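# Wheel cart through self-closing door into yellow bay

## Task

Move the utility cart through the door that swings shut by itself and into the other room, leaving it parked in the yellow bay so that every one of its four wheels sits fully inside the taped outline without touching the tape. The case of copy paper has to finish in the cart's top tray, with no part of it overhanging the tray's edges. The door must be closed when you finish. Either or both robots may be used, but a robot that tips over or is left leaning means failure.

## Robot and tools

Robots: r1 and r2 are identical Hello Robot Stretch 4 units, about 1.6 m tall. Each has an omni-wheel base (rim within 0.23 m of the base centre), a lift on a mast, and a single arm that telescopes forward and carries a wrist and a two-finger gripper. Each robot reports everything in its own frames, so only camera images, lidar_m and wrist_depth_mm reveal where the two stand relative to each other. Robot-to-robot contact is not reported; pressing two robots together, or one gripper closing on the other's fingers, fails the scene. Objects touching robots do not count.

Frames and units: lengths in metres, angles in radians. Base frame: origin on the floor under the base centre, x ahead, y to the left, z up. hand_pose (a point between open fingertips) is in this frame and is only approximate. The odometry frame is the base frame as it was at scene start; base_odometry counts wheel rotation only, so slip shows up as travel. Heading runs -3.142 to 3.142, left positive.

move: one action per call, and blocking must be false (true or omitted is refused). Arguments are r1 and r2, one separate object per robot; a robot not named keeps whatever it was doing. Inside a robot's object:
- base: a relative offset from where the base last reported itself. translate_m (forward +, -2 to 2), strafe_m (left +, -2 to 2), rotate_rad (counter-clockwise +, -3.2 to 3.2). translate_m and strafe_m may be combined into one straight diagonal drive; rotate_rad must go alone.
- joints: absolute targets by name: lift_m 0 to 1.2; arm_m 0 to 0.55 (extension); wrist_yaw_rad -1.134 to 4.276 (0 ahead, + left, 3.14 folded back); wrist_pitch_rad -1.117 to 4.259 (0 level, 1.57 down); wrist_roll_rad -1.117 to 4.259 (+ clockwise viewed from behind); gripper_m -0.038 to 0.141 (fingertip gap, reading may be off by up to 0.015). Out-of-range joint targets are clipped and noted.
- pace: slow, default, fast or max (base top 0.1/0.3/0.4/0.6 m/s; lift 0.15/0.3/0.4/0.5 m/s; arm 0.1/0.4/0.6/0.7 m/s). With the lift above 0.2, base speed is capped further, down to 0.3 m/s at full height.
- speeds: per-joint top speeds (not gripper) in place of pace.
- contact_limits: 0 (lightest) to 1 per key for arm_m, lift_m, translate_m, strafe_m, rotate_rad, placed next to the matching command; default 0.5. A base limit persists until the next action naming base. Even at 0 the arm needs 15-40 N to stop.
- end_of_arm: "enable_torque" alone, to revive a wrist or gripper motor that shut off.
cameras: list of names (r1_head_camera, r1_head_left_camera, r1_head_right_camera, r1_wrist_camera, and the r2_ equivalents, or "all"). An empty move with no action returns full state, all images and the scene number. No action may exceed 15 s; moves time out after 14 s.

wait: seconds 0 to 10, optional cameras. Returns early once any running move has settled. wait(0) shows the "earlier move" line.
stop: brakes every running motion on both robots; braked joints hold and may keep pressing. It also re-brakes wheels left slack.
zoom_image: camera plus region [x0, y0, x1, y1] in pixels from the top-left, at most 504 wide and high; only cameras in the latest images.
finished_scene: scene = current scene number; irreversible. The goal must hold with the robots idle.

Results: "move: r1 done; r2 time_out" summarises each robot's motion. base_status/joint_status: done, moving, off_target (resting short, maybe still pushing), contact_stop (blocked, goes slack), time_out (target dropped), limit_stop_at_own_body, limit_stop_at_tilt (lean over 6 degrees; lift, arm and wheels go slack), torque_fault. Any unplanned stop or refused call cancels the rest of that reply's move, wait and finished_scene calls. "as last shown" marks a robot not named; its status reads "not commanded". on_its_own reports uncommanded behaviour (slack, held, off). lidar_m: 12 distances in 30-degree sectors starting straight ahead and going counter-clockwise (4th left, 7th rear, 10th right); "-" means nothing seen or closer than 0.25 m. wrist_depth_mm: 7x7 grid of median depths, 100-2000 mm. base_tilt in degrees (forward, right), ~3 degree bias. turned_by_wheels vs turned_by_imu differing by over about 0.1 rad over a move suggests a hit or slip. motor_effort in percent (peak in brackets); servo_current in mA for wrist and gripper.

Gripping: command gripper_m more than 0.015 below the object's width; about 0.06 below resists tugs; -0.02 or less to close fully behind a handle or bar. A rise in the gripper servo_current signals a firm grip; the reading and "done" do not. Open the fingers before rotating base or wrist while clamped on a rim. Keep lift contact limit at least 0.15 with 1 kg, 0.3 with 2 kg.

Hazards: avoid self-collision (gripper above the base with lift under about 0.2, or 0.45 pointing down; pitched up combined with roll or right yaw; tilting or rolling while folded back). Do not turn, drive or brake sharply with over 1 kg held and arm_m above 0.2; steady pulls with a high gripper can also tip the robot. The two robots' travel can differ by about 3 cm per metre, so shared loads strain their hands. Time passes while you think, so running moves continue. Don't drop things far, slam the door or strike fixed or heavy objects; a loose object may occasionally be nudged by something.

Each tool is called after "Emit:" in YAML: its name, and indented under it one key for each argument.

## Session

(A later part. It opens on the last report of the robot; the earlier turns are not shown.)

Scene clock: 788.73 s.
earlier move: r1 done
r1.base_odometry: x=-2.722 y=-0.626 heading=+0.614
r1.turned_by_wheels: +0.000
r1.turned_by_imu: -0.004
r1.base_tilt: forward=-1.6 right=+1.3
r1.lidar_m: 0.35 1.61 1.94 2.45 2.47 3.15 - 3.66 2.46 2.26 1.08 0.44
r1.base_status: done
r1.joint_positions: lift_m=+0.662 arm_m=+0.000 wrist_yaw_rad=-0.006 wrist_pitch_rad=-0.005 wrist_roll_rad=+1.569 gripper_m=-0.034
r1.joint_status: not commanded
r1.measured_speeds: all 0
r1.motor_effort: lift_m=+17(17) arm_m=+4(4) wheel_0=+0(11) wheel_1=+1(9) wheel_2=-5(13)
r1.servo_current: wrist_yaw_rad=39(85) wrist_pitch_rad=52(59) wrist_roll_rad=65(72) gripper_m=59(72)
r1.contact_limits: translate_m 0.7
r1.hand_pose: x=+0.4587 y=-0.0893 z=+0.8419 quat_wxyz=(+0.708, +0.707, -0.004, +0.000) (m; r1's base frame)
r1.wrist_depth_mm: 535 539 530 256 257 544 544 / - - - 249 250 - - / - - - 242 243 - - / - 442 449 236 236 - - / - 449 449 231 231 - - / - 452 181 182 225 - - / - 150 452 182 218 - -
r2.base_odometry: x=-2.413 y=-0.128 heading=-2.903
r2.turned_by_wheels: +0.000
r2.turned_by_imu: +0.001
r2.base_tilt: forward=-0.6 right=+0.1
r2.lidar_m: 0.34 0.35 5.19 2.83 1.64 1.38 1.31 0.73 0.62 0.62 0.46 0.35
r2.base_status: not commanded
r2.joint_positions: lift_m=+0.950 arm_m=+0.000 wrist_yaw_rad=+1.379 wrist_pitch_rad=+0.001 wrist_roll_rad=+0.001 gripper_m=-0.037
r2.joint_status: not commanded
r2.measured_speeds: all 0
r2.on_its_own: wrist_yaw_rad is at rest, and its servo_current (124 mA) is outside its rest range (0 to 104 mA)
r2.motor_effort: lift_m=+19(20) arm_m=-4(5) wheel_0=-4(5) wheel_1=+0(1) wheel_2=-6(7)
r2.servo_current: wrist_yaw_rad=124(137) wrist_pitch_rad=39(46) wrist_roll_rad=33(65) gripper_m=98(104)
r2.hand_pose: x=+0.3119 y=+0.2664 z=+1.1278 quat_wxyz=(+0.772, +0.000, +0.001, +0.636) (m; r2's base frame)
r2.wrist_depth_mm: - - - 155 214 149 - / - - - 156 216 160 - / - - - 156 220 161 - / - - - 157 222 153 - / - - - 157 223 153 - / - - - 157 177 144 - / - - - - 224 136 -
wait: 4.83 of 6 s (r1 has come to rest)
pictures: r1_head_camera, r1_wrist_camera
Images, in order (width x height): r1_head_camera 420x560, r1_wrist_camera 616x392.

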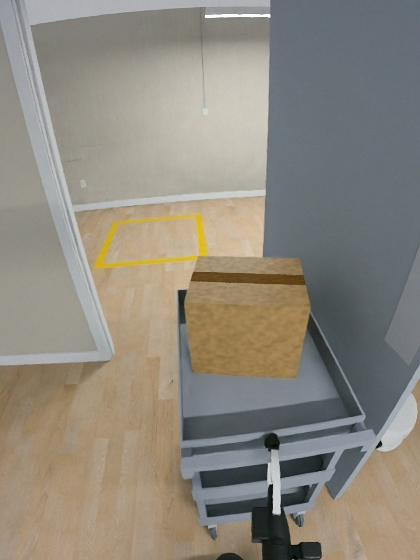

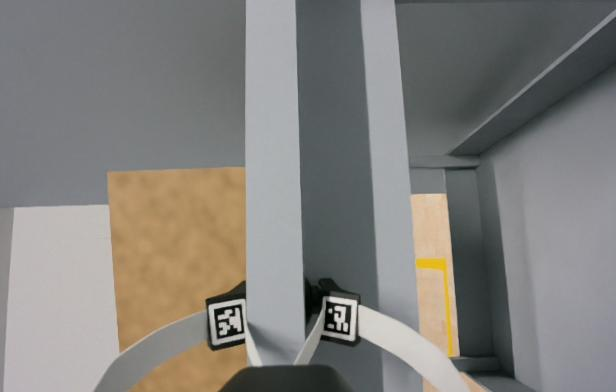

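Emit:
move:
  blocking: false
  r1: {"base":{"translate_m":0.5,"strafe_m":0.09},"pace":"slow","contact_limits":{"translate_m":0.7}}

Emit:
wait:
  seconds: 7
  cameras: ["r1_head_camera","r1_wrist_camera","r1_head_right_camera"]

Scene clock: 800.37 s.
move: r1 moving
r1.base_odometry: x=-2.713 y=-0.617 heading=+0.614
r1.turned_by_wheels: +0.000
r1.turned_by_imu: +0.000
r1.base_tilt: forward=-1.6 right=+1.3
r1.lidar_m: 0.36 1.61 1.89 2.43 2.50 3.19 - 3.68 2.48 2.25 1.08 0.43
r1.base_status: translate_m moving; strafe_m moving
r1.joint_positions: lift_m=+0.662 arm_m=+0.000 wrist_yaw_rad=-0.006 wrist_pitch_rad=-0.005 wrist_roll_rad=+1.569 gripper_m=-0.034
r1.joint_status: not commanded
r1.measured_speeds: translate_m=+0.048 strafe_m=+0.009 rotate_rad=+0.001 lift_m=+0.000 arm_m=+0.000 wrist_yaw_rad=+0.000 wrist_pitch_rad=+0.000 wrist_roll_rad=+0.000
r1.motor_effort: lift_m=+16(17) arm_m=+4(4) wheel_0=+0(2) wheel_1=+4(5) wheel_2=-10(12)
r1.servo_current: wrist_yaw_rad=46(72) wrist_pitch_rad=46(52) wrist_roll_rad=52(59) gripper_m=59(59)
r1.contact_limits: translate_m 0.7
r1.hand_pose: x=+0.4587 y=-0.0893 z=+0.8419 quat_wxyz=(+0.708, +0.707, -0.004, +0.000) (m; r1's base frame)
r1.wrist_depth_mm: 530 535 525 255 256 535 535 / - - - 249 250 - - / - - - 242 243 - - / - 445 445 236 236 - - / - 449 442 231 231 - - / - 452 181 182 226 - - / - 151 455 181 219 - -
r2.base_odometry: x=-2.413 y=-0.128 heading=-2.903
r2.turned_by_wheels: +0.000
r2.turned_by_imu: +0.000
r2.base_tilt: forward=-0.7 right=+0.1
r2.lidar_m: 0.34 0.33 5.19 2.81 1.63 1.40 1.28 0.73 0.63 0.62 0.45 0.36
r2.base_status: not commanded
r2.joint_positions: lift_m=+0.950 arm_m=+0.000 wrist_yaw_rad=+1.379 wrist_pitch_rad=+0.001 wrist_roll_rad=+0.001 gripper_m=-0.037
r2.joint_status: not commanded
r2.measured_speeds: all 0
r2.motor_effort: lift_m=+19(20) arm_m=-4(4) wheel_0=-4(5) wheel_1=+0(0) wheel_2=-7(7)
r2.servo_current: wrist_yaw_rad=117(130) wrist_pitch_rad=39(46) wrist_roll_rad=39(52) gripper_m=91(98)
r2.hand_pose: x=+0.3119 y=+0.2664 z=+1.1278 quat_wxyz=(+0.772, +0.000, +0.001, +0.636) (m; r2's base frame)
r2.wrist_depth_mm: - - - 155 213 149 - / - - - 156 216 160 - / - - - 156 220 162 - / - - - 156 222 153 - / - - - 157 223 154 - / - - - 157 176 144 - / - - - - 224 136 -
pictures: none

Scene clock: 806.20 s.
earlier move: r1 done
r1.base_odometry: x=-2.365 y=-0.264 heading=+0.614
r1.turned_by_wheels: +0.000
r1.turned_by_imu: -0.003
r1.base_tilt: forward=-1.6 right=+1.3
r1.lidar_m: 0.34 1.15 1.30 2.42 2.44 3.11 - 3.76 2.51 0.54 0.51 0.45
r1.base_status: done
r1.joint_positions: lift_m=+0.662 arm_m=+0.000 wrist_yaw_rad=-0.006 wrist_pitch_rad=-0.005 wrist_roll_rad=+1.569 gripper_m=-0.034
r1.joint_status: not commanded
r1.measured_speeds: all 0
r1.motor_effort: lift_m=+17(17) arm_m=+4(4) wheel_0=+0(5) wheel_1=+2(8) wheel_2=-6(12)
r1.servo_current: wrist_yaw_rad=65(85) wrist_pitch_rad=39(52) wrist_roll_rad=39(72) gripper_m=59(65)
r1.contact_limits: translate_m 0.7
r1.hand_pose: x=+0.4587 y=-0.0893 z=+0.8419 quat_wxyz=(+0.708, +0.707, -0.004, +0.000) (m; r1's base frame)
r1.wrist_depth_mm: 484 480 484 253 253 496 500 / 549 559 - 247 247 554 - / - - - 241 242 - - / - 449 442 235 236 - - / - 452 449 230 230 - - / - 459 182 182 226 - - / - 151 462 182 177 - -
r2.base_odometry: x=-2.413 y=-0.128 heading=-2.903
r2.turned_by_wheels: +0.000
r2.turned_by_imu: +0.001
r2.base_tilt: forward=-0.6 right=+0.0
r2.lidar_m: 0.34 0.35 5.18 2.80 1.65 1.42 1.30 0.74 0.64 0.63 0.46 0.36
r2.base_status: not commanded
r2.joint_positions: lift_m=+0.950 arm_m=+0.000 wrist_yaw_rad=+1.379 wrist_pitch_rad=+0.001 wrist_roll_rad=+0.001 gripper_m=-0.037
r2.joint_status: not commanded
r2.measured_speeds: all 0
r2.on_its_own: wrist_yaw_rad is at rest, and its servo_current (130 mA) is outside its rest range (0 to 104 mA)
r2.motor_effort: lift_m=+19(20) arm_m=-4(5) wheel_0=-4(5) wheel_1=+0(0) wheel_2=-7(7)
r2.servo_current: wrist_yaw_rad=130(143) wrist_pitch_rad=39(52) wrist_roll_rad=46(65) gripper_m=98(104)
r2.hand_pose: x=+0.3119 y=+0.2664 z=+1.1278 quat_wxyz=(+0.772, +0.000, +0.001, +0.636) (m; r2's base frame)
r2.wrist_depth_mm: - - - 154 213 157 - / - - - 155 216 159 - / - - - 156 218 160 - / - - - 157 220 161 - / - - - 157 222 152 - / - - - 157 178 143 - / - - - - 223 135 -
wait: 5.83 of 7 s (r1 has come to rest)
pictures: r1_head_camera, r1_head_right_camera, r1_wrist_camera
Images, in order (width x height): r1_head_camera 420x560, r1_head_right_camera 420x672, r1_wrist_camera 616x392.

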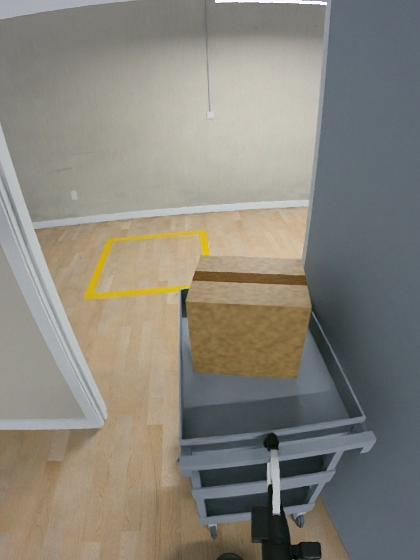

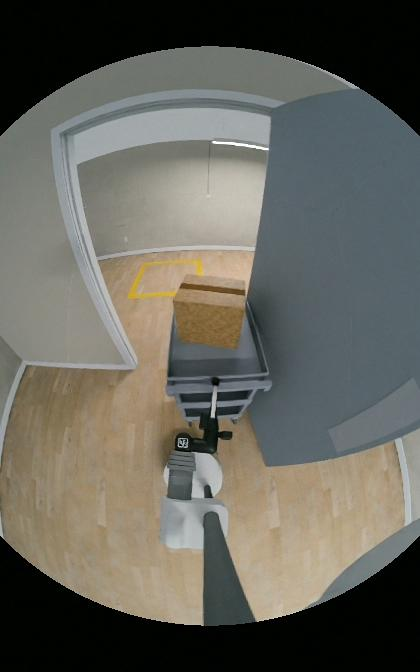

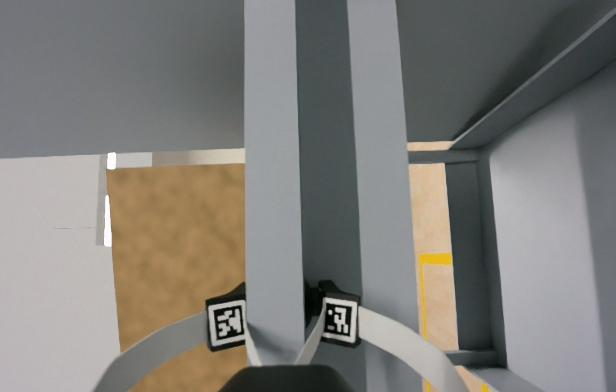

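Emit:
move:
  blocking: false
  r1: {"base":{"translate_m":0.4,"strafe_m":0.045},"pace":"slow","contact_limits":{"translate_m":0.7}}

Emit:
wait:
  seconds: 7
  cameras: ["r1_head_camera","r1_wrist_camera","r1_head_right_camera"]

Scene clock: 813.67 s.
move: r1 moving
r1.base_odometry: x=-2.356 y=-0.256 heading=+0.614
r1.turned_by_wheels: +0.000
r1.turned_by_imu: -0.001
r1.base_tilt: forward=-1.6 right=+1.2
r1.lidar_m: 0.36 0.42 1.26 2.42 2.47 3.15 - 3.72 2.52 0.53 0.53 0.43
r1.base_status: translate_m moving; strafe_m moving
r1.joint_positions: lift_m=+0.662 arm_m=+0.000 wrist_yaw_rad=-0.006 wrist_pitch_rad=-0.005 wrist_roll_rad=+1.569 gripper_m=-0.034
r1.joint_status: not commanded
r1.measured_speeds: translate_m=+0.048 strafe_m=+0.006 rotate_rad=-0.001 lift_m=+0.000 arm_m=+0.000 wrist_yaw_rad=+0.000 wrist_pitch_rad=+0.000 wrist_roll_rad=+0.000
r1.motor_effort: lift_m=+17(17) arm_m=+4(4) wheel_0=+4(4) wheel_1=+5(7) wheel_2=-9(11)
r1.servo_current: wrist_yaw_rad=52(78) wrist_pitch_rad=52(52) wrist_roll_rad=46(65) gripper_m=52(65)
r1.contact_limits: translate_m 0.7
r1.hand_pose: x=+0.4587 y=-0.0893 z=+0.8419 quat_wxyz=(+0.708, +0.707, -0.004, +0.000) (m; r1's base frame)
r1.wrist_depth_mm: 480 473 480 253 254 492 488 / 544 554 569 248 247 554 - / - - - 242 241 - - / - 442 445 235 236 - - / - 455 449 230 231 - - / - 455 182 182 226 - - / - 151 452 182 171 - -
r2.base_odometry: x=-2.413 y=-0.128 heading=-2.903
r2.turned_by_wheels: +0.000
r2.turned_by_imu: +0.001
r2.base_tilt: forward=-0.7 right=+0.1
r2.lidar_m: 0.33 0.32 5.18 2.83 1.61 1.41 1.29 0.75 0.64 0.61 0.45 0.36
r2.base_status: not commanded
r2.joint_positions: lift_m=+0.950 arm_m=+0.000 wrist_yaw_rad=+1.379 wrist_pitch_rad=+0.001 wrist_roll_rad=+0.001 gripper_m=-0.037
r2.joint_status: not commanded
r2.measured_speeds: all 0
r2.motor_effort: lift_m=+19(20) arm_m=-5(5) wheel_0=-4(5) wheel_1=+0(0) wheel_2=-7(7)
r2.servo_current: wrist_yaw_rad=137(137) wrist_pitch_rad=39(46) wrist_roll_rad=46(59) gripper_m=98(104)
r2.hand_pose: x=+0.3119 y=+0.2664 z=+1.1278 quat_wxyz=(+0.772, +0.000, +0.001, +0.636) (m; r2's base frame)
r2.wrist_depth_mm: - - - 154 214 148 - / - - - 155 217 160 - / - - - 156 220 161 - / - - - 156 221 153 - / - - - 157 223 153 - / - - - 157 177 144 - / - - - - 224 135 -
pictures: none

Scene clock: 818.47 s.
earlier move: r1 done
r1.base_odometry: x=-2.065 y=+0.003 heading=+0.614
r1.turned_by_wheels: +0.001
r1.turned_by_imu: +0.000
r1.base_tilt: forward=-1.6 right=+1.3
r1.lidar_m: 0.34 0.37 0.82 1.68 2.46 3.12 - 3.75 0.57 0.45 0.45 0.44
r1.base_status: done
r1.joint_positions: lift_m=+0.662 arm_m=+0.000 wrist_yaw_rad=-0.003 wrist_pitch_rad=-0.005 wrist_roll_rad=+1.569 gripper_m=-0.034
r1.joint_status: not commanded
r1.measured_speeds: all 0
r1.motor_effort: lift_m=+17(17) arm_m=+4(4) wheel_0=+4(8) wheel_1=+4(8) wheel_2=-3(12)
r1.servo_current: wrist_yaw_rad=52(78) wrist_pitch_rad=46(52) wrist_roll_rad=46(65) gripper_m=52(65)
r1.contact_limits: translate_m 0.7
r1.hand_pose: x=+0.4590 y=-0.0882 z=+0.8419 quat_wxyz=(+0.708, +0.707, -0.003, +0.001) (m; r1's base frame)
r1.wrist_depth_mm: 407 404 407 259 263 469 521 / - - - 253 254 1808 1336 / - - - 244 246 1983 - / - 445 445 237 236 - - / - 449 445 233 232 - - / - 452 181 182 225 - - / - 150 449 182 171 - -
r2.base_odometry: x=-2.413 y=-0.128 heading=-2.903
r2.turned_by_wheels: +0.000
r2.turned_by_imu: +0.001
r2.base_tilt: forward=-0.7 right=+0.1
r2.lidar_m: 0.31 0.33 5.19 2.83 1.64 1.39 1.31 0.72 0.62 0.63 0.45 0.34
r2.base_status: not commanded
r2.joint_positions: lift_m=+0.950 arm_m=+0.000 wrist_yaw_rad=+1.379 wrist_pitch_rad=+0.001 wrist_roll_rad=+0.001 gripper_m=-0.037
r2.joint_status: not commanded
r2.measured_speeds: all 0
r2.on_its_own: wrist_yaw_rad is at rest, and its servo_current (130 mA) is outside its rest range (0 to 104 mA)
r2.motor_effort: lift_m=+19(20) arm_m=-4(5) wheel_0=-4(5) wheel_1=+0(1) wheel_2=-7(7)
r2.servo_current: wrist_yaw_rad=130(143) wrist_pitch_rad=33(52) wrist_roll_rad=39(65) gripper_m=91(104)
r2.hand_pose: x=+0.3119 y=+0.2664 z=+1.1278 quat_wxyz=(+0.772, +0.000, +0.001, +0.636) (m; r2's base frame)
r2.wrist_depth_mm: - - - 155 215 148 - / - - - 156 217 160 - / - - - 157 219 161 - / - - - 157 221 153 - / - - - 157 222 153 - / - - - 156 177 144 - / - - - - 224 135 -
wait: 4.80 of 7 s (r1 has come to rest)
pictures: r1_head_camera, r1_head_right_camera, r1_wrist_camera
Images, in order (width x height): r1_head_camera 420x560, r1_head_right_camera 420x672, r1_wrist_camera 616x392.

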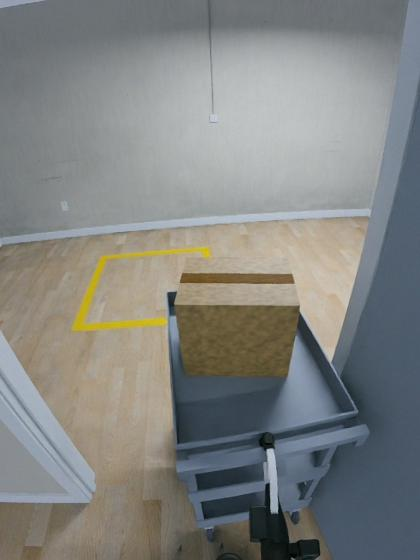

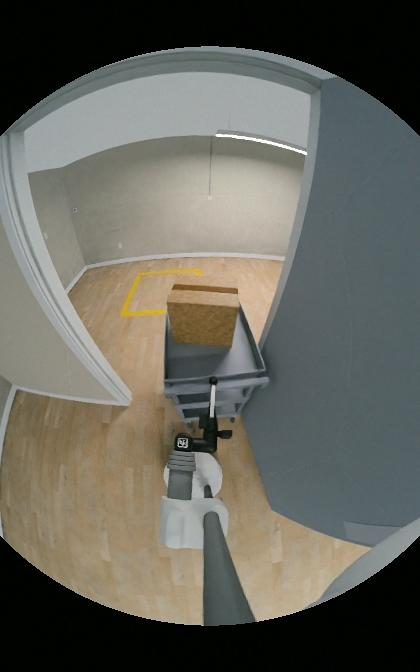

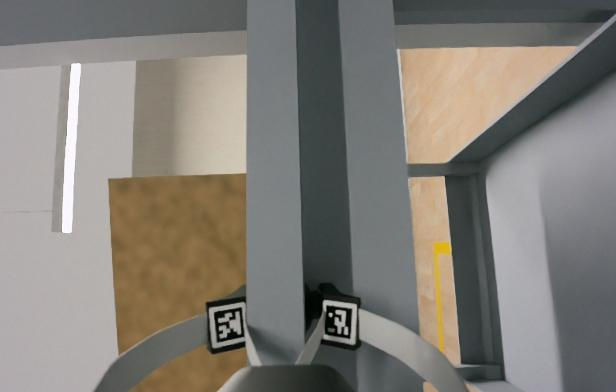

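Emit:
move:
  blocking: false
  r1: {"base":{"translate_m":0.3,"strafe_m":-0.02},"pace":"slow","contact_limits":{"translate_m":0.7}}

Emit:
wait:
  seconds: 7
  cameras: ["r1_head_camera","r1_head_right_camera"]

Scene clock: 827.50 s.
move: r1 moving
r1.base_odometry: x=-2.054 y=+0.009 heading=+0.615
r1.turned_by_wheels: +0.000
r1.turned_by_imu: +0.000
r1.base_tilt: forward=-1.6 right=+1.3
r1.lidar_m: 0.36 0.35 0.79 1.67 2.47 3.12 - 3.73 0.56 0.46 0.46 0.45
r1.base_status: translate_m moving; strafe_m moving
r1.joint_positions: lift_m=+0.662 arm_m=+0.000 wrist_yaw_rad=-0.003 wrist_pitch_rad=-0.005 wrist_roll_rad=+1.569 gripper_m=-0.034
r1.joint_status: not commanded
r1.measured_speeds: translate_m=+0.049 strafe_m=-0.003 rotate_rad=+0.001 lift_m=+0.000 arm_m=+0.000 wrist_yaw_rad=+0.000 wrist_pitch_rad=+0.000 wrist_roll_rad=+0.000
r1.motor_effort: lift_m=+17(17) arm_m=+4(4) wheel_0=+8(11) wheel_1=+3(7) wheel_2=-7(10)
r1.servo_current: wrist_yaw_rad=46(59) wrist_pitch_rad=46(52) wrist_roll_rad=39(59) gripper_m=59(59)
r1.contact_limits: translate_m 0.7
r1.hand_pose: x=+0.4590 y=-0.0882 z=+0.8419 quat_wxyz=(+0.708, +0.707, -0.003, +0.001) (m; r1's base frame)
r1.wrist_depth_mm: 402 404 459 260 263 473 473 / - - - 253 253 1863 1281 / - - - 244 246 1983 - / - 452 449 238 238 - - / - 452 445 231 233 - - / - 452 183 183 226 - - / - 151 452 182 171 - -
r2.base_odometry: x=-2.413 y=-0.128 heading=-2.903
r2.turned_by_wheels: +0.000
r2.turned_by_imu: +0.001
r2.base_tilt: forward=-0.6 right=+0.0
r2.lidar_m: 0.30 0.37 5.17 2.79 1.61 1.40 1.30 0.75 0.60 0.62 0.47 0.36
r2.base_status: not commanded
r2.joint_positions: lift_m=+0.950 arm_m=+0.000 wrist_yaw_rad=+1.379 wrist_pitch_rad=+0.001 wrist_roll_rad=+0.001 gripper_m=-0.037
r2.joint_status: not commanded
r2.measured_speeds: all 0
r2.motor_effort: lift_m=+19(20) arm_m=-4(5) wheel_0=-4(5) wheel_1=+0(0) wheel_2=-7(7)
r2.servo_current: wrist_yaw_rad=124(143) wrist_pitch_rad=39(52) wrist_roll_rad=39(52) gripper_m=91(104)
r2.hand_pose: x=+0.3119 y=+0.2664 z=+1.1278 quat_wxyz=(+0.772, +0.000, +0.001, +0.636) (m; r2's base frame)
r2.wrist_depth_mm: - - - 155 214 149 - / - - - 156 216 159 - / - - - 157 220 161 - / - - - 156 222 153 - / - - - 157 223 153 - / - - - 157 177 144 - / - - - - 224 135 -
pictures: none

Scene clock: 831.30 s.
earlier move: r1 done
r1.base_odometry: x=-1.808 y=+0.160 heading=+0.615
r1.turned_by_wheels: +0.000
r1.turned_by_imu: +0.001
r1.base_tilt: forward=-1.6 right=+1.3
r1.lidar_m: 0.34 0.35 0.65 0.87 2.50 3.19 - 0.82 0.44 0.35 0.36 0.44
r1.base_status: done
r1.joint_positions: lift_m=+0.662 arm_m=+0.000 wrist_yaw_rad=+0.002 wrist_pitch_rad=-0.005 wrist_roll_rad=+1.569 gripper_m=-0.034
r1.joint_status: not commanded
r1.measured_speeds: all 0
r1.motor_effort: lift_m=+17(17) arm_m=+4(4) wheel_0=+5(12) wheel_1=+4(7) wheel_2=-2(10)
r1.servo_current: wrist_yaw_rad=46(65) wrist_pitch_rad=39(52) wrist_roll_rad=46(65) gripper_m=52(59)
r1.contact_limits: translate_m 0.7
r1.hand_pose: x=+0.4594 y=-0.0868 z=+0.8419 quat_wxyz=(+0.708, +0.707, -0.001, +0.003) (m; r1's base frame)
r1.wrist_depth_mm: - - - - 291 307 1138 / - - - - 268 1863 1205 / - - - 255 257 1983 - / - - - 244 245 - - / - 449 449 233 236 - - / - 449 182 185 226 - - / - 151 439 178 171 - -
r2.base_odometry: x=-2.413 y=-0.128 heading=-2.903
r2.turned_by_wheels: +0.000
r2.turned_by_imu: +0.001
r2.base_tilt: forward=-0.7 right=+0.1
r2.lidar_m: 0.33 0.35 5.17 2.83 1.66 1.40 1.30 0.73 0.61 0.62 0.44 0.34
r2.base_status: not commanded
r2.joint_positions: lift_m=+0.950 arm_m=+0.000 wrist_yaw_rad=+1.379 wrist_pitch_rad=+0.001 wrist_roll_rad=+0.001 gripper_m=-0.037
r2.joint_status: not commanded
r2.measured_speeds: all 0
r2.on_its_own: wrist_yaw_rad is at rest, and its servo_current (130 mA) is outside its rest range (0 to 104 mA)
r2.motor_effort: lift_m=+19(20) arm_m=-4(5) wheel_0=-4(5) wheel_1=+0(1) wheel_2=-7(7)
r2.servo_current: wrist_yaw_rad=130(143) wrist_pitch_rad=46(52) wrist_roll_rad=46(59) gripper_m=98(104)
r2.hand_pose: x=+0.3119 y=+0.2664 z=+1.1278 quat_wxyz=(+0.772, +0.000, +0.001, +0.636) (m; r2's base frame)
r2.wrist_depth_mm: - - - 155 214 149 - / - - - 156 216 160 - / - - - 156 220 161 - / - - - 157 221 153 - / - - - 157 224 153 - / - - - 157 176 144 - / - - - - 224 136 -
wait: 3.80 of 7 s (r1 has come to rest)
pictures: r1_head_camera, r1_head_right_camera
Images, in order (width x height): r1_head_camera 420x560, r1_head_right_camera 420x672.

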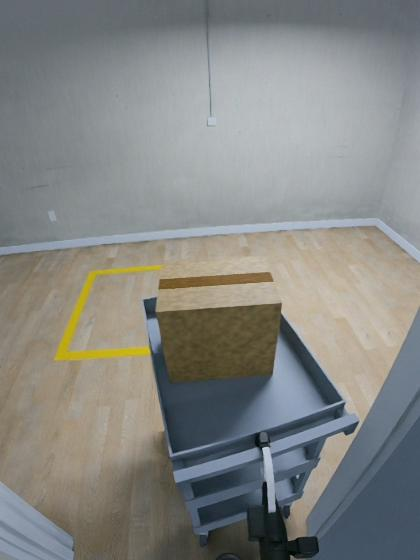

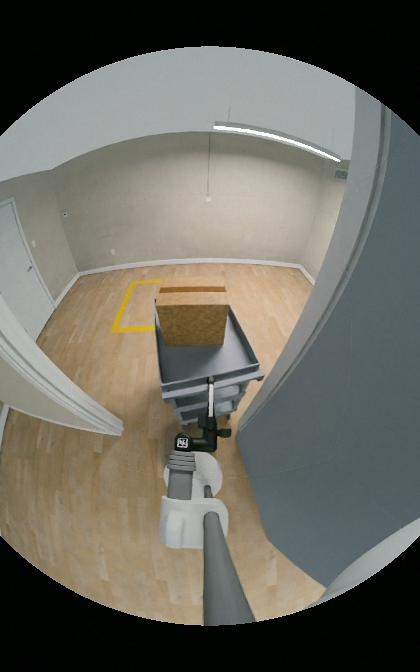

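Emit:
move:
  blocking: false
  r1: {"base":{"translate_m":0.24,"strafe_m":0.075},"pace":"slow","contact_limits":{"translate_m":0.7}}

Emit:
wait:
  seconds: 7
  cameras: ["r1_head_camera","r1_head_right_camera","r1_wrist_camera"]

Scene clock: 842.63 s.
move: r1 moving
r1.base_odometry: x=-1.800 y=+0.170 heading=+0.615
r1.turned_by_wheels: +0.000
r1.turned_by_imu: -0.001
r1.base_tilt: forward=-1.6 right=+1.2
r1.lidar_m: 0.35 0.35 0.64 0.82 2.52 3.21 - 0.83 0.44 0.37 0.37 0.44
r1.base_status: translate_m moving; strafe_m moving
r1.joint_positions: lift_m=+0.662 arm_m=+0.000 wrist_yaw_rad=+0.002 wrist_pitch_rad=-0.005 wrist_roll_rad=+1.569 gripper_m=-0.034
r1.joint_status: not commanded
r1.measured_speeds: translate_m=+0.049 strafe_m=+0.015 rotate_rad=+0.002 lift_m=+0.000 arm_m=+0.000 wrist_yaw_rad=+0.000 wrist_pitch_rad=+0.000 wrist_roll_rad=+0.000
r1.motor_effort: lift_m=+17(17) arm_m=+4(4) wheel_0=+5(8) wheel_1=+5(8) wheel_2=-7(8)
r1.servo_current: wrist_yaw_rad=59(59) wrist_pitch_rad=46(46) wrist_roll_rad=59(59) gripper_m=59(59)
r1.contact_limits: translate_m 0.7
r1.hand_pose: x=+0.4594 y=-0.0868 z=+0.8419 quat_wxyz=(+0.708, +0.707, -0.001, +0.003) (m; r1's base frame)
r1.wrist_depth_mm: - - - - 297 306 1118 / - - - - 274 1756 1308 / - - - 257 259 - - / - - - 244 247 - - / - 449 445 235 235 - - / - 445 183 184 224 - - / - 151 433 179 177 - -
r2.base_odometry: x=-2.413 y=-0.128 heading=-2.903
r2.turned_by_wheels: +0.000
r2.turned_by_imu: +0.002
r2.base_tilt: forward=-0.7 right=+0.1
r2.lidar_m: 0.32 0.37 5.19 2.77 1.63 1.38 1.29 0.77 0.63 0.61 0.46 0.36
r2.base_status: not commanded
r2.joint_positions: lift_m=+0.950 arm_m=+0.000 wrist_yaw_rad=+1.379 wrist_pitch_rad=+0.001 wrist_roll_rad=+0.001 gripper_m=-0.037
r2.joint_status: not commanded
r2.measured_speeds: all 0
r2.motor_effort: lift_m=+19(20) arm_m=-4(5) wheel_0=-4(5) wheel_1=+0(0) wheel_2=-7(7)
r2.servo_current: wrist_yaw_rad=130(137) wrist_pitch_rad=39(46) wrist_roll_rad=46(59) gripper_m=91(104)
r2.hand_pose: x=+0.3119 y=+0.2664 z=+1.1278 quat_wxyz=(+0.772, +0.000, +0.001, +0.636) (m; r2's base frame)
r2.wrist_depth_mm: - - - 154 215 149 - / - - - 155 217 160 - / - - - 156 219 161 - / - - - 156 223 153 - / - - - 157 223 153 - / - - - 158 176 144 - / - - - - 224 136 -
pictures: none

Scene clock: 845.90 s.
earlier move: r1 done
r1.base_odometry: x=-1.655 y=+0.359 heading=+0.615
r1.turned_by_wheels: +0.000
r1.turned_by_imu: -0.002
r1.base_tilt: forward=-1.6 right=+1.3
r1.lidar_m: 0.33 0.37 2.63 0.55 2.49 3.12 - 0.84 0.46 0.35 0.39 0.47
r1.base_status: done
r1.joint_positions: lift_m=+0.662 arm_m=+0.000 wrist_yaw_rad=-0.005 wrist_pitch_rad=-0.005 wrist_roll_rad=+1.569 gripper_m=-0.034
r1.joint_status: not commanded
r1.measured_speeds: all 0
r1.motor_effort: lift_m=+16(17) arm_m=+4(4) wheel_0=-1(8) wheel_1=+3(8) wheel_2=-4(10)
r1.servo_current: wrist_yaw_rad=46(72) wrist_pitch_rad=46(52) wrist_roll_rad=39(65) gripper_m=59(65)
r1.contact_limits: translate_m 0.7
r1.hand_pose: x=+0.4588 y=-0.0890 z=+0.8419 quat_wxyz=(+0.708, +0.707, -0.004, +0.000) (m; r1's base frame)
r1.wrist_depth_mm: - - - - 307 310 320 / - - - - - 1808 1255 / - - - 258 266 1808 - / - - - 247 248 - - / - 455 452 234 237 - - / - 445 181 181 225 - - / - 150 430 182 210 - -
r2.base_odometry: x=-2.413 y=-0.128 heading=-2.903
r2.turned_by_wheels: +0.000
r2.turned_by_imu: +0.000
r2.base_tilt: forward=-0.7 right=+0.1
r2.lidar_m: 0.31 0.33 5.17 2.79 1.64 1.38 1.31 0.72 0.62 0.62 0.45 0.34
r2.base_status: not commanded
r2.joint_positions: lift_m=+0.950 arm_m=+0.000 wrist_yaw_rad=+1.379 wrist_pitch_rad=+0.001 wrist_roll_rad=+0.001 gripper_m=-0.037
r2.joint_status: not commanded
r2.measured_speeds: all 0
r2.on_its_own: wrist_yaw_rad is at rest, and its servo_current (137 mA) is outside its rest range (0 to 104 mA)
r2.motor_effort: lift_m=+19(20) arm_m=-4(5) wheel_0=-4(5) wheel_1=+0(0) wheel_2=-7(7)
r2.servo_current: wrist_yaw_rad=137(143) wrist_pitch_rad=39(46) wrist_roll_rad=39(59) gripper_m=104(104)
r2.hand_pose: x=+0.3119 y=+0.2664 z=+1.1278 quat_wxyz=(+0.772, +0.000, +0.001, +0.636) (m; r2's base frame)
r2.wrist_depth_mm: - - - 155 215 149 - / - - - 156 216 160 - / - - - 156 220 161 - / - - - 156 222 153 - / - - - 157 222 153 - / - - - 157 176 144 - / - - - - 224 136 -
wait: 3.27 of 7 s (r1 has come to rest)
pictures: r1_head_camera, r1_head_right_camera, r1_wrist_camera
Images, in order (width x height): r1_head_camera 420x560, r1_head_right_camera 420x672, r1_wrist_camera 616x392.

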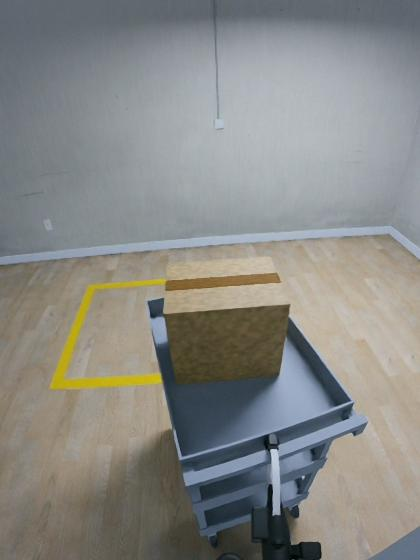

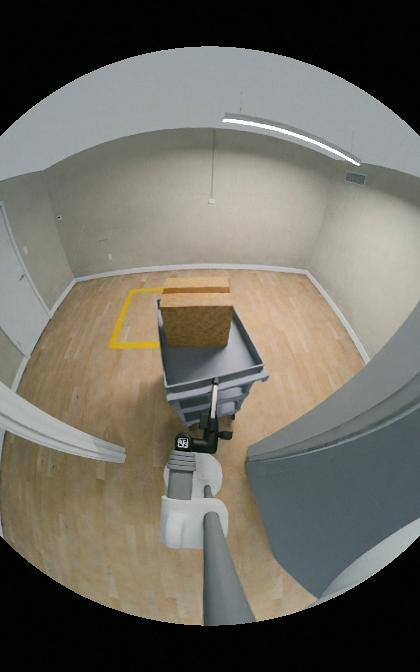

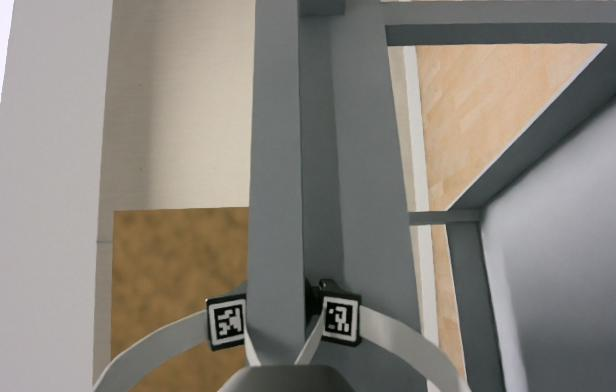

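Emit:
move:
  blocking: false
  r1: {"base":{"translate_m":0.55,"strafe_m":0.185},"pace":"slow","contact_limits":{"translate_m":0.7}}

Emit:
wait:
  seconds: 8
  cameras: ["r1_head_camera","r1_head_right_camera","r1_wrist_camera"]

Scene clock: 867.17 s.
move: r1 moving
r1.base_odometry: x=-1.648 y=+0.370 heading=+0.614
r1.turned_by_wheels: +0.000
r1.turned_by_imu: -0.001
r1.base_tilt: forward=-1.6 right=+1.3
r1.lidar_m: 0.34 0.38 2.60 0.54 2.44 3.14 - 0.85 0.46 0.37 0.42 0.46
r1.base_status: translate_m moving; strafe_m moving
r1.joint_positions: lift_m=+0.662 arm_m=+0.000 wrist_yaw_rad=-0.005 wrist_pitch_rad=-0.005 wrist_roll_rad=+1.569 gripper_m=-0.034
r1.joint_status: not commanded
r1.measured_speeds: translate_m=+0.049 strafe_m=+0.016 rotate_rad=+0.002 lift_m=+0.000 arm_m=+0.000 wrist_yaw_rad=+0.000 wrist_pitch_rad=+0.000 wrist_roll_rad=+0.000
r1.motor_effort: lift_m=+17(17) arm_m=+4(4) wheel_0=+2(3) wheel_1=+4(6) wheel_2=-9(12)
r1.servo_current: wrist_yaw_rad=59(65) wrist_pitch_rad=52(52) wrist_roll_rad=33(78) gripper_m=59(65)
r1.contact_limits: translate_m 0.7
r1.hand_pose: x=+0.4588 y=-0.0890 z=+0.8419 quat_wxyz=(+0.708, +0.707, -0.004, +0.000) (m; r1's base frame)
r1.wrist_depth_mm: - - - - 307 309 320 / - - - - - 1756 1255 / - - - 258 266 1863 - / - - - 247 251 - - / - 452 445 235 237 - - / - 442 181 182 224 - - / - 151 430 181 210 - -
r2.base_odometry: x=-2.413 y=-0.128 heading=-2.903
r2.turned_by_wheels: +0.000
r2.turned_by_imu: +0.001
r2.base_tilt: forward=-0.6 right=+0.0
r2.lidar_m: 0.34 0.34 5.17 2.80 1.62 1.39 1.29 0.75 0.63 0.62 0.47 0.36
r2.base_status: not commanded
r2.joint_positions: lift_m=+0.950 arm_m=+0.000 wrist_yaw_rad=+1.379 wrist_pitch_rad=+0.001 wrist_roll_rad=+0.001 gripper_m=-0.037
r2.joint_status: not commanded
r2.measured_speeds: all 0
r2.motor_effort: lift_m=+19(20) arm_m=-4(5) wheel_0=-4(5) wheel_1=+0(0) wheel_2=-7(7)
r2.servo_current: wrist_yaw_rad=111(137) wrist_pitch_rad=33(46) wrist_roll_rad=46(52) gripper_m=98(98)
r2.hand_pose: x=+0.3119 y=+0.2664 z=+1.1278 quat_wxyz=(+0.772, +0.000, +0.001, +0.636) (m; r2's base frame)
r2.wrist_depth_mm: - - - 155 215 149 - / - - - 156 218 160 - / - - - 156 220 162 - / - - - 156 222 153 - / - - - 157 223 153 - / - - - 157 176 144 - / - - - - 224 136 -
pictures: none

Scene clock: 873.70 s.
earlier move: r1 done
r1.base_odometry: x=-1.313 y=+0.827 heading=+0.614
r1.turned_by_wheels: +0.000
r1.turned_by_imu: -0.003
r1.base_tilt: forward=-1.6 right=+1.3
r1.lidar_m: 0.34 0.37 2.47 2.30 0.57 0.57 - 0.92 0.65 1.02 2.45 0.45
r1.base_status: done
r1.joint_positions: lift_m=+0.662 arm_m=+0.000 wrist_yaw_rad=-0.005 wrist_pitch_rad=-0.005 wrist_roll_rad=+1.569 gripper_m=-0.034
r1.joint_status: not commanded
r1.measured_speeds: all 0
r1.motor_effort: lift_m=+17(17) arm_m=+4(4) wheel_0=-2(4) wheel_1=+2(7) wheel_2=-4(12)
r1.servo_current: wrist_yaw_rad=72(78) wrist_pitch_rad=52(59) wrist_roll_rad=52(78) gripper_m=52(65)
r1.contact_limits: translate_m 0.7
r1.hand_pose: x=+0.4588 y=-0.0890 z=+0.8419 quat_wxyz=(+0.708, +0.707, -0.004, +0.000) (m; r1's base frame)
r1.wrist_depth_mm: - - - - 290 1708 1182 / - - - 262 267 1756 1205 / - - - 253 256 - - / - - 455 242 244 - - / - 449 445 234 235 - - / - 449 181 182 225 - - / - 150 439 217 213 - -
r2.base_odometry: x=-2.413 y=-0.128 heading=-2.903
r2.turned_by_wheels: +0.000
r2.turned_by_imu: +0.001
r2.base_tilt: forward=-0.7 right=+0.0
r2.lidar_m: 0.35 0.34 5.18 2.80 1.61 1.38 1.26 0.75 0.61 0.64 0.46 0.35
r2.base_status: not commanded
r2.joint_positions: lift_m=+0.950 arm_m=+0.000 wrist_yaw_rad=+1.379 wrist_pitch_rad=+0.001 wrist_roll_rad=+0.001 gripper_m=-0.037
r2.joint_status: not commanded
r2.measured_speeds: all 0
r2.on_its_own: wrist_yaw_rad is at rest, and its servo_current (124 mA) is outside its rest range (0 to 104 mA)
r2.motor_effort: lift_m=+19(20) arm_m=-4(5) wheel_0=-4(5) wheel_1=+0(1) wheel_2=-7(7)
r2.servo_current: wrist_yaw_rad=124(143) wrist_pitch_rad=46(46) wrist_roll_rad=52(59) gripper_m=91(104)
r2.hand_pose: x=+0.3119 y=+0.2664 z=+1.1278 quat_wxyz=(+0.772, +0.000, +0.001, +0.636) (m; r2's base frame)
r2.wrist_depth_mm: - - - 154 215 149 - / - - - 156 216 160 - / - - - 156 219 162 - / - - - 156 222 153 - / - - - 157 223 153 - / - - - 157 176 144 - / - - - - 225 135 -
wait: 6.53 of 8 s (r1 has come to rest)
pictures: r1_head_camera, r1_head_right_camera, r1_wrist_camera
Images, in order (width x height): r1_head_camera 420x560, r1_head_right_camera 420x672, r1_wrist_camera 616x392.

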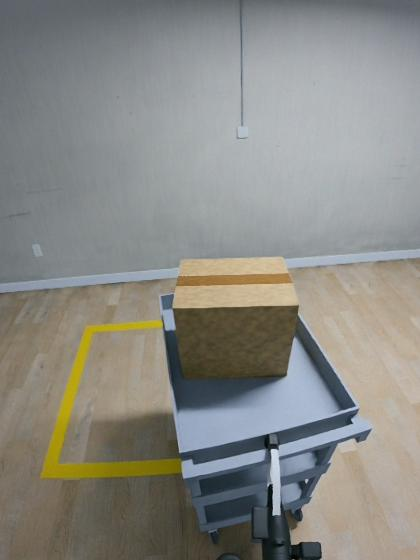

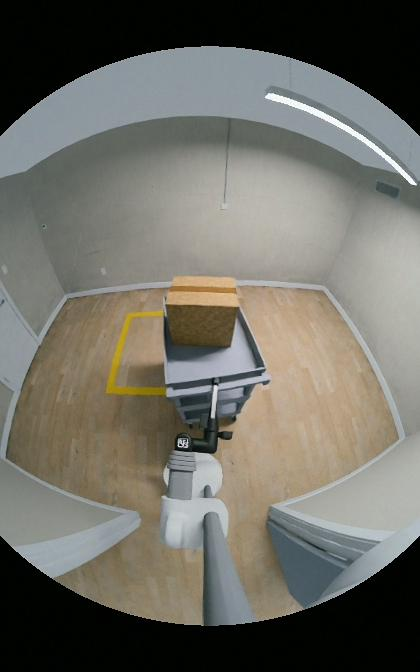

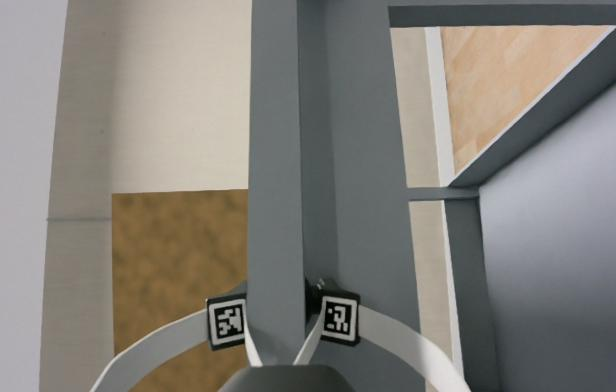

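Emit:
move:
  blocking: false
  r1: {"base":{"strafe_m":-0.23},"pace":"slow","contact_limits":{"strafe_m":0.7}}

Emit:
wait:
  seconds: 5
  cameras: ["r1_head_camera","r1_wrist_camera"]

Scene clock: 881.10 s.
move: r1 moving
r1.base_odometry: x=-1.305 y=+0.815 heading=+0.615
r1.turned_by_wheels: +0.000
r1.turned_by_imu: +0.000
r1.base_tilt: forward=-1.6 right=+1.3
r1.lidar_m: 0.34 0.37 2.46 2.32 0.55 0.59 - 0.86 0.66 0.99 2.42 0.45
r1.base_status: strafe_m moving
r1.joint_positions: lift_m=+0.662 arm_m=+0.000 wrist_yaw_rad=-0.003 wrist_pitch_rad=-0.005 wrist_roll_rad=+1.569 gripper_m=-0.034
r1.joint_status: not commanded
r1.measured_speeds: translate_m=+0.000 strafe_m=-0.057 rotate_rad=+0.000 lift_m=+0.000 arm_m=+0.000 wrist_yaw_rad=+0.004 wrist_pitch_rad=+0.000 wrist_roll_rad=+0.000
r1.motor_effort: lift_m=+16(17) arm_m=+4(4) wheel_0=+9(9) wheel_1=-7(7) wheel_2=-1(3)
r1.servo_current: wrist_yaw_rad=46(59) wrist_pitch_rad=52(52) wrist_roll_rad=46(59) gripper_m=52(65)
r1.contact_limits: strafe_m 0.7
r1.hand_pose: x=+0.4590 y=-0.0882 z=+0.8419 quat_wxyz=(+0.708, +0.707, -0.003, +0.001) (m; r1's base frame)
r1.wrist_depth_mm: - - - - 285 1661 1182 / - - - 259 265 1863 1255 / - - - 252 254 1983 - / - - 449 241 242 - - / - 449 442 232 234 - - / - 445 183 182 226 - - / - 151 442 178 170 - -
r2.base_odometry: x=-2.413 y=-0.128 heading=-2.903
r2.turned_by_wheels: +0.000
r2.turned_by_imu: +0.000
r2.base_tilt: forward=-0.6 right=+0.0
r2.lidar_m: 0.33 0.36 5.18 2.81 1.64 1.40 1.32 0.74 0.63 0.62 0.45 0.33
r2.base_status: not commanded
r2.joint_positions: lift_m=+0.950 arm_m=+0.000 wrist_yaw_rad=+1.379 wrist_pitch_rad=+0.001 wrist_roll_rad=+0.001 gripper_m=-0.037
r2.joint_status: not commanded
r2.measured_speeds: all 0
r2.motor_effort: lift_m=+20(20) arm_m=-4(5) wheel_0=-4(4) wheel_1=+0(0) wheel_2=-7(7)
r2.servo_current: wrist_yaw_rad=130(130) wrist_pitch_rad=33(46) wrist_roll_rad=46(52) gripper_m=98(104)
r2.hand_pose: x=+0.3119 y=+0.2664 z=+1.1278 quat_wxyz=(+0.772, +0.000, +0.001, +0.636) (m; r2's base frame)
r2.wrist_depth_mm: - - - 154 214 149 - / - - - 156 216 160 - / - - - 156 220 161 - / - - - 156 222 153 - / - - - 157 224 153 - / - - - 157 177 144 - / - - - - 224 135 -
pictures: none

Scene clock: 884.07 s.
earlier move: r1 done
r1.base_odometry: x=-1.180 y=+0.640 heading=+0.615
r1.turned_by_wheels: +0.001
r1.turned_by_imu: +0.002
r1.base_tilt: forward=-1.6 right=+1.3
r1.lidar_m: 0.29 0.31 2.72 2.28 0.71 3.36 - 0.52 0.48 0.92 2.21 0.48
r1.base_status: done
r1.joint_positions: lift_m=+0.662 arm_m=+0.000 wrist_yaw_rad=+0.008 wrist_pitch_rad=-0.005 wrist_roll_rad=+1.569 gripper_m=-0.034
r1.joint_status: not commanded
r1.measured_speeds: all 0
r1.motor_effort: lift_m=+17(17) arm_m=-4(4) wheel_0=+5(15) wheel_1=-1(7) wheel_2=+7(8)
r1.servo_current: wrist_yaw_rad=59(78) wrist_pitch_rad=46(52) wrist_roll_rad=46(65) gripper_m=52(65)
r1.contact_limits: strafe_m 0.7
r1.hand_pose: x=+0.4600 y=-0.0851 z=+0.8419 quat_wxyz=(+0.708, +0.707, +0.001, +0.005) (m; r1's base frame)
r1.wrist_depth_mm: - - - 267 - 1661 1182 / - - - 236 334 351 347 / - - - - 297 1808 1336 / - - - 257 264 - - / - - 455 242 246 - - / - 439 191 187 228 - - / - 156 415 178 169 - -
r2.base_odometry: x=-2.413 y=-0.128 heading=-2.903
r2.turned_by_wheels: +0.000
r2.turned_by_imu: +0.000
r2.base_tilt: forward=-0.6 right=+0.0
r2.lidar_m: 0.33 0.34 5.19 2.80 1.63 1.39 1.32 0.72 0.62 0.62 0.48 0.34
r2.base_status: not commanded
r2.joint_positions: lift_m=+0.950 arm_m=+0.000 wrist_yaw_rad=+1.379 wrist_pitch_rad=+0.001 wrist_roll_rad=+0.001 gripper_m=-0.037
r2.joint_status: not commanded
r2.measured_speeds: all 0
r2.on_its_own: wrist_yaw_rad is at rest, and its servo_current (117 mA) is outside its rest range (0 to 104 mA)
r2.motor_effort: lift_m=+19(20) arm_m=-4(5) wheel_0=-4(5) wheel_1=+0(0) wheel_2=-6(7)
r2.servo_current: wrist_yaw_rad=117(137) wrist_pitch_rad=39(52) wrist_roll_rad=52(59) gripper_m=91(104)
r2.hand_pose: x=+0.3119 y=+0.2664 z=+1.1278 quat_wxyz=(+0.772, +0.000, +0.001, +0.636) (m; r2's base frame)
r2.wrist_depth_mm: - - - 154 214 149 - / - - - 156 216 160 - / - - - 156 220 161 - / - - - 156 222 153 - / - - - 157 223 153 - / - - - 157 176 145 - / - - - - 225 136 -
wait: 2.97 of 5 s (r1 has come to rest)
pictures: r1_head_camera, r1_wrist_camera
Images, in order (width x height): r1_head_camera 420x560, r1_wrist_camera 616x392.

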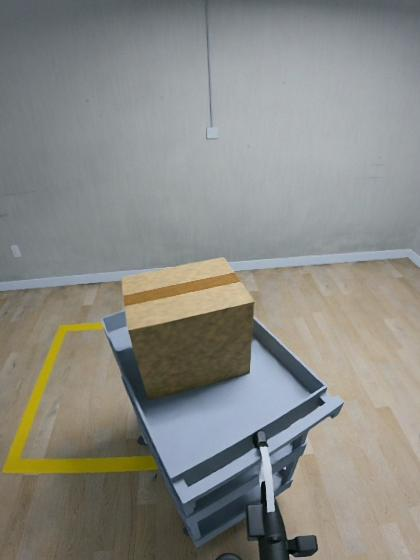

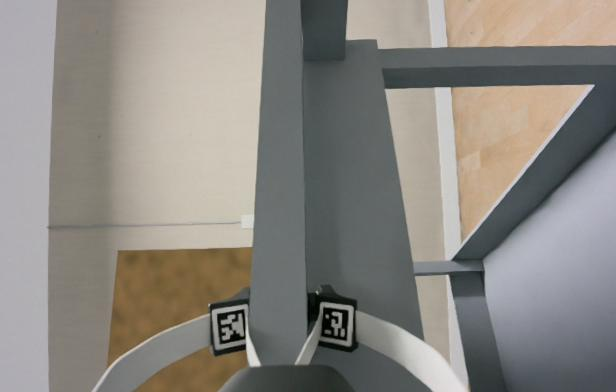

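Emit:
move:
  blocking: false
  r1: {"base":{"translate_m":0.38,"strafe_m":0.23},"pace":"slow","contact_limits":{"translate_m":0.7}}

Emit:
wait:
  seconds: 7
  cameras: ["r1_head_camera","r1_head_right_camera"]

Scene clock: 889.50 s.
move: r1 moving
r1.base_odometry: x=-1.174 y=+0.652 heading=+0.615
r1.turned_by_wheels: +0.000
r1.turned_by_imu: +0.000
r1.base_tilt: forward=-1.6 right=+1.3
r1.lidar_m: 0.29 0.30 2.71 2.35 0.74 3.39 - 0.54 0.48 0.96 2.22 0.44
r1.base_status: translate_m moving; strafe_m moving
r1.joint_positions: lift_m=+0.662 arm_m=+0.000 wrist_yaw_rad=+0.003 wrist_pitch_rad=-0.005 wrist_roll_rad=+1.569 gripper_m=-0.034
r1.joint_status: not commanded
r1.measured_speeds: translate_m=+0.049 strafe_m=+0.029 rotate_rad=+0.003 lift_m=+0.000 arm_m=+0.000 wrist_yaw_rad=-0.002 wrist_pitch_rad=+0.000 wrist_roll_rad=+0.000
r1.motor_effort: lift_m=+17(17) arm_m=+1(4) wheel_0=-4(5) wheel_1=+6(7) wheel_2=-8(8)
r1.servo_current: wrist_yaw_rad=46(78) wrist_pitch_rad=46(52) wrist_roll_rad=46(59) gripper_m=52(59)
r1.contact_limits: translate_m 0.7
r1.hand_pose: x=+0.4595 y=-0.0867 z=+0.8419 quat_wxyz=(+0.708, +0.707, -0.001, +0.003) (m; r1's base frame)
r1.wrist_depth_mm: - - - 277 - 1808 1229 / - - - 240 342 345 345 / - - - - - 1808 1308 / - - - 258 270 1863 - / - - - 243 246 - - / - 442 183 185 227 - - / - 151 413 177 162 - -
r2.base_odometry: x=-2.413 y=-0.128 heading=-2.903
r2.turned_by_wheels: +0.000
r2.turned_by_imu: +0.000
r2.base_tilt: forward=-0.6 right=+0.1
r2.lidar_m: 0.34 0.35 5.16 2.78 1.61 1.40 1.28 0.76 0.63 0.62 0.46 0.35
r2.base_status: not commanded
r2.joint_positions: lift_m=+0.950 arm_m=+0.000 wrist_yaw_rad=+1.379 wrist_pitch_rad=+0.001 wrist_roll_rad=+0.001 gripper_m=-0.037
r2.joint_status: not commanded
r2.measured_speeds: all 0
r2.motor_effort: lift_m=+19(20) arm_m=-4(5) wheel_0=-4(5) wheel_1=+0(1) wheel_2=-7(7)
r2.servo_current: wrist_yaw_rad=124(130) wrist_pitch_rad=39(46) wrist_roll_rad=46(52) gripper_m=98(98)
r2.hand_pose: x=+0.3119 y=+0.2664 z=+1.1278 quat_wxyz=(+0.772, +0.000, +0.001, +0.636) (m; r2's base frame)
r2.wrist_depth_mm: - - - 154 214 149 - / - - - 156 216 160 - / - - - 156 219 161 - / - - - 156 223 153 - / - - - 157 223 153 - / - - - 157 176 144 - / - - - - 224 136 -
pictures: none

Scene clock: 894.60 s.
earlier move: r1 done
r1.base_odometry: x=-1.002 y=+1.046 heading=+0.615
r1.turned_by_wheels: -0.001
r1.turned_by_imu: -0.003
r1.base_tilt: forward=-1.6 right=+1.3
r1.lidar_m: 0.31 0.35 2.52 2.32 1.19 0.88 - 0.89 0.96 2.05 2.40 0.45
r1.base_status: done
r1.joint_positions: lift_m=+0.662 arm_m=+0.000 wrist_yaw_rad=-0.011 wrist_pitch_rad=-0.005 wrist_roll_rad=+1.569 gripper_m=-0.034
r1.joint_status: not commanded
r1.measured_speeds: all 0
r1.motor_effort: lift_m=+17(17) arm_m=+4(4) wheel_0=-6(13) wheel_1=+2(8) wheel_2=-4(16)
r1.servo_current: wrist_yaw_rad=59(85) wrist_pitch_rad=46(52) wrist_roll_rad=52(65) gripper_m=52(65)
r1.contact_limits: translate_m 0.7
r1.hand_pose: x=+0.4583 y=-0.0905 z=+0.8419 quat_wxyz=(+0.708, +0.707, -0.006, -0.002) (m; r1's base frame)
r1.wrist_depth_mm: - - - - 315 319 314 / - - - - 286 1661 1255 / - - - - 267 1756 - / - - - 250 254 - - / - 452 445 236 237 - - / - 442 182 182 224 - - / - 142 427 178 178 - -
r2.base_odometry: x=-2.413 y=-0.128 heading=-2.903
r2.turned_by_wheels: +0.000
r2.turned_by_imu: +0.001
r2.base_tilt: forward=-0.7 right=+0.1
r2.lidar_m: 0.33 0.35 5.18 2.82 1.64 1.41 1.29 0.73 0.62 0.63 0.48 0.34
r2.base_status: not commanded
r2.joint_positions: lift_m=+0.950 arm_m=+0.000 wrist_yaw_rad=+1.379 wrist_pitch_rad=+0.001 wrist_roll_rad=+0.001 gripper_m=-0.037
r2.joint_status: not commanded
r2.measured_speeds: all 0
r2.on_its_own: wrist_yaw_rad is at rest, and its servo_current (124 mA) is outside its rest range (0 to 104 mA)
r2.motor_effort: lift_m=+20(20) arm_m=-4(5) wheel_0=-4(5) wheel_1=+0(1) wheel_2=-7(7)
r2.servo_current: wrist_yaw_rad=124(143) wrist_pitch_rad=39(46) wrist_roll_rad=46(59) gripper_m=98(104)
r2.hand_pose: x=+0.3119 y=+0.2664 z=+1.1278 quat_wxyz=(+0.772, +0.000, +0.001, +0.636) (m; r2's base frame)
r2.wrist_depth_mm: - - - 155 214 149 - / - - - 156 217 160 - / - - - 156 220 161 - / - - - 156 222 153 - / - - - 157 222 154 - / - - - 157 176 144 - / - - - - 223 135 -
wait: 5.10 of 7 s (r1 has come to rest)
pictures: r1_head_camera, r1_head_right_camera
Images, in order (width x height): r1_head_camera 420x560, r1_head_right_camera 420x672.

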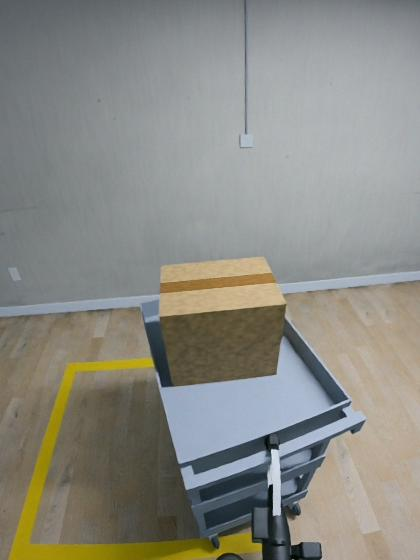

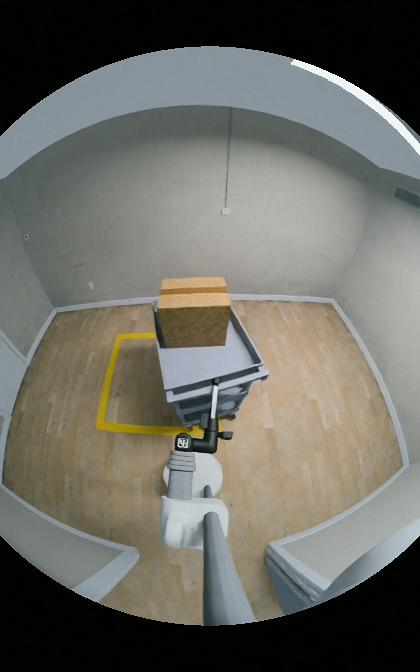

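Emit:
move:
  blocking: false
  r1: {"base":{"strafe_m":-0.3},"pace":"slow","contact_limits":{"strafe_m":0.7}}

Emit:
wait:
  seconds: 6
  cameras: ["r1_head_camera","r1_wrist_camera"]

Scene clock: 901.87 s.
move: r1 moving
r1.base_odometry: x=-0.994 y=+1.035 heading=+0.615
r1.turned_by_wheels: +0.000
r1.turned_by_imu: +0.000
r1.base_tilt: forward=-1.6 right=+1.3
r1.lidar_m: 0.34 0.37 2.53 2.34 1.17 0.87 - 0.86 0.96 2.06 2.38 0.46
r1.base_status: strafe_m moving
r1.joint_positions: lift_m=+0.662 arm_m=+0.000 wrist_yaw_rad=-0.003 wrist_pitch_rad=-0.005 wrist_roll_rad=+1.569 gripper_m=-0.034
r1.joint_status: not commanded
r1.measured_speeds: translate_m=+0.000 strafe_m=-0.056 rotate_rad=+0.002 lift_m=+0.000 arm_m=+0.000 wrist_yaw_rad=+0.010 wrist_pitch_rad=+0.000 wrist_roll_rad=+0.000
r1.motor_effort: lift_m=+16(17) arm_m=+4(4) wheel_0=+6(7) wheel_1=-3(8) wheel_2=+0(4)
r1.servo_current: wrist_yaw_rad=46(78) wrist_pitch_rad=46(52) wrist_roll_rad=52(59) gripper_m=46(65)
r1.contact_limits: strafe_m 0.7
r1.hand_pose: x=+0.4590 y=-0.0882 z=+0.8419 quat_wxyz=(+0.708, +0.707, -0.003, +0.001) (m; r1's base frame)
r1.wrist_depth_mm: - - - - 309 314 310 / - - - - 282 1708 1255 / - - - - 266 1708 - / - - 455 249 254 - - / - 452 449 235 239 - - / - 445 182 182 226 - - / - 142 427 178 178 - -
r2.base_odometry: x=-2.413 y=-0.128 heading=-2.903
r2.turned_by_wheels: +0.000
r2.turned_by_imu: +0.000
r2.base_tilt: forward=-0.6 right=+0.1
r2.lidar_m: 0.32 0.34 5.18 2.79 1.63 1.38 1.31 0.74 0.62 0.62 0.45 0.36
r2.base_status: not commanded
r2.joint_positions: lift_m=+0.950 arm_m=+0.000 wrist_yaw_rad=+1.379 wrist_pitch_rad=+0.001 wrist_roll_rad=+0.001 gripper_m=-0.037
r2.joint_status: not commanded
r2.measured_speeds: all 0
r2.motor_effort: lift_m=+19(20) arm_m=-4(5) wheel_0=-4(5) wheel_1=+0(0) wheel_2=-7(7)
r2.servo_current: wrist_yaw_rad=124(130) wrist_pitch_rad=39(52) wrist_roll_rad=52(52) gripper_m=104(104)
r2.hand_pose: x=+0.3119 y=+0.2664 z=+1.1278 quat_wxyz=(+0.772, +0.000, +0.001, +0.636) (m; r2's base frame)
r2.wrist_depth_mm: - - - 155 213 149 - / - - - 156 216 159 - / - - - 156 220 161 - / - - - 157 222 153 - / - - - 156 223 153 - / - - - 157 176 144 - / - - - - 224 136 -
pictures: none

Scene clock: 905.53 s.
earlier move: r1 done
r1.base_odometry: x=-0.829 y=+0.802 heading=+0.615
r1.turned_by_wheels: +0.000
r1.turned_by_imu: -0.001
r1.base_tilt: forward=-1.6 right=+1.3
r1.lidar_m: 0.27 0.29 2.70 2.61 1.13 1.03 - 0.70 0.90 1.95 2.10 0.49
r1.base_status: done
r1.joint_positions: lift_m=+0.662 arm_m=+0.000 wrist_yaw_rad=+0.009 wrist_pitch_rad=-0.005 wrist_roll_rad=+1.569 gripper_m=-0.034
r1.joint_status: not commanded
r1.measured_speeds: all 0
r1.motor_effort: lift_m=+16(17) arm_m=-4(4) wheel_0=+6(15) wheel_1=-2(8) wheel_2=+6(9)
r1.servo_current: wrist_yaw_rad=39(85) wrist_pitch_rad=46(59) wrist_roll_rad=46(65) gripper_m=52(65)
r1.contact_limits: strafe_m 0.7
r1.hand_pose: x=+0.4601 y=-0.0848 z=+0.8419 quat_wxyz=(+0.708, +0.707, +0.001, +0.005) (m; r1's base frame)
r1.wrist_depth_mm: - - - - - 1661 1255 / - - - 281 359 1464 1160 / - - - 236 338 1618 1255 / - - - - 283 1576 - / - - - 248 253 1708 - / - 442 182 182 229 - - / - 149 407 178 169 - -
r2.base_odometry: x=-2.413 y=-0.128 heading=-2.903
r2.turned_by_wheels: +0.000
r2.turned_by_imu: +0.001
r2.base_tilt: forward=-0.6 right=+0.1
r2.lidar_m: 0.33 0.35 5.19 2.79 1.65 1.40 1.26 0.72 0.62 0.63 0.46 0.35
r2.base_status: not commanded
r2.joint_positions: lift_m=+0.950 arm_m=+0.000 wrist_yaw_rad=+1.379 wrist_pitch_rad=+0.001 wrist_roll_rad=+0.001 gripper_m=-0.037
r2.joint_status: not commanded
r2.measured_speeds: all 0
r2.on_its_own: wrist_yaw_rad is at rest, and its servo_current (124 mA) is outside its rest range (0 to 104 mA)
r2.motor_effort: lift_m=+19(20) arm_m=-4(5) wheel_0=-4(5) wheel_1=+0(0) wheel_2=-7(7)
r2.servo_current: wrist_yaw_rad=124(143) wrist_pitch_rad=39(52) wrist_roll_rad=39(59) gripper_m=91(104)
r2.hand_pose: x=+0.3119 y=+0.2664 z=+1.1278 quat_wxyz=(+0.772, +0.000, +0.001, +0.636) (m; r2's base frame)
r2.wrist_depth_mm: - - - 155 214 149 - / - - - 156 217 160 - / - - - 157 220 161 - / - - - 156 222 153 - / - - - 157 223 153 - / - - - 157 176 144 - / - - - - 224 136 -
wait: 3.67 of 6 s (r1 has come to rest)
pictures: r1_head_camera, r1_wrist_camera
Images, in order (width x height): r1_head_camera 420x560, r1_wrist_camera 616x392.

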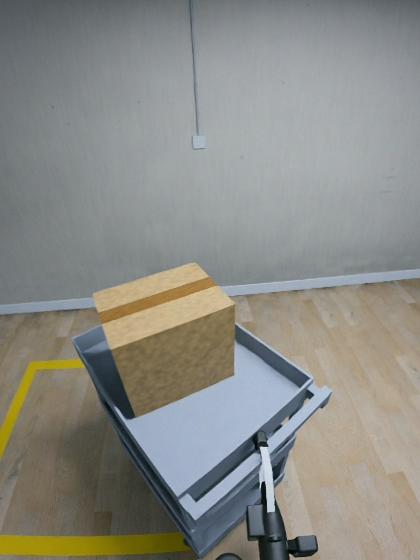

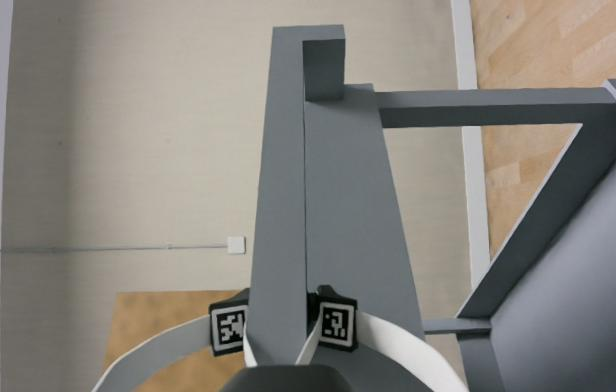

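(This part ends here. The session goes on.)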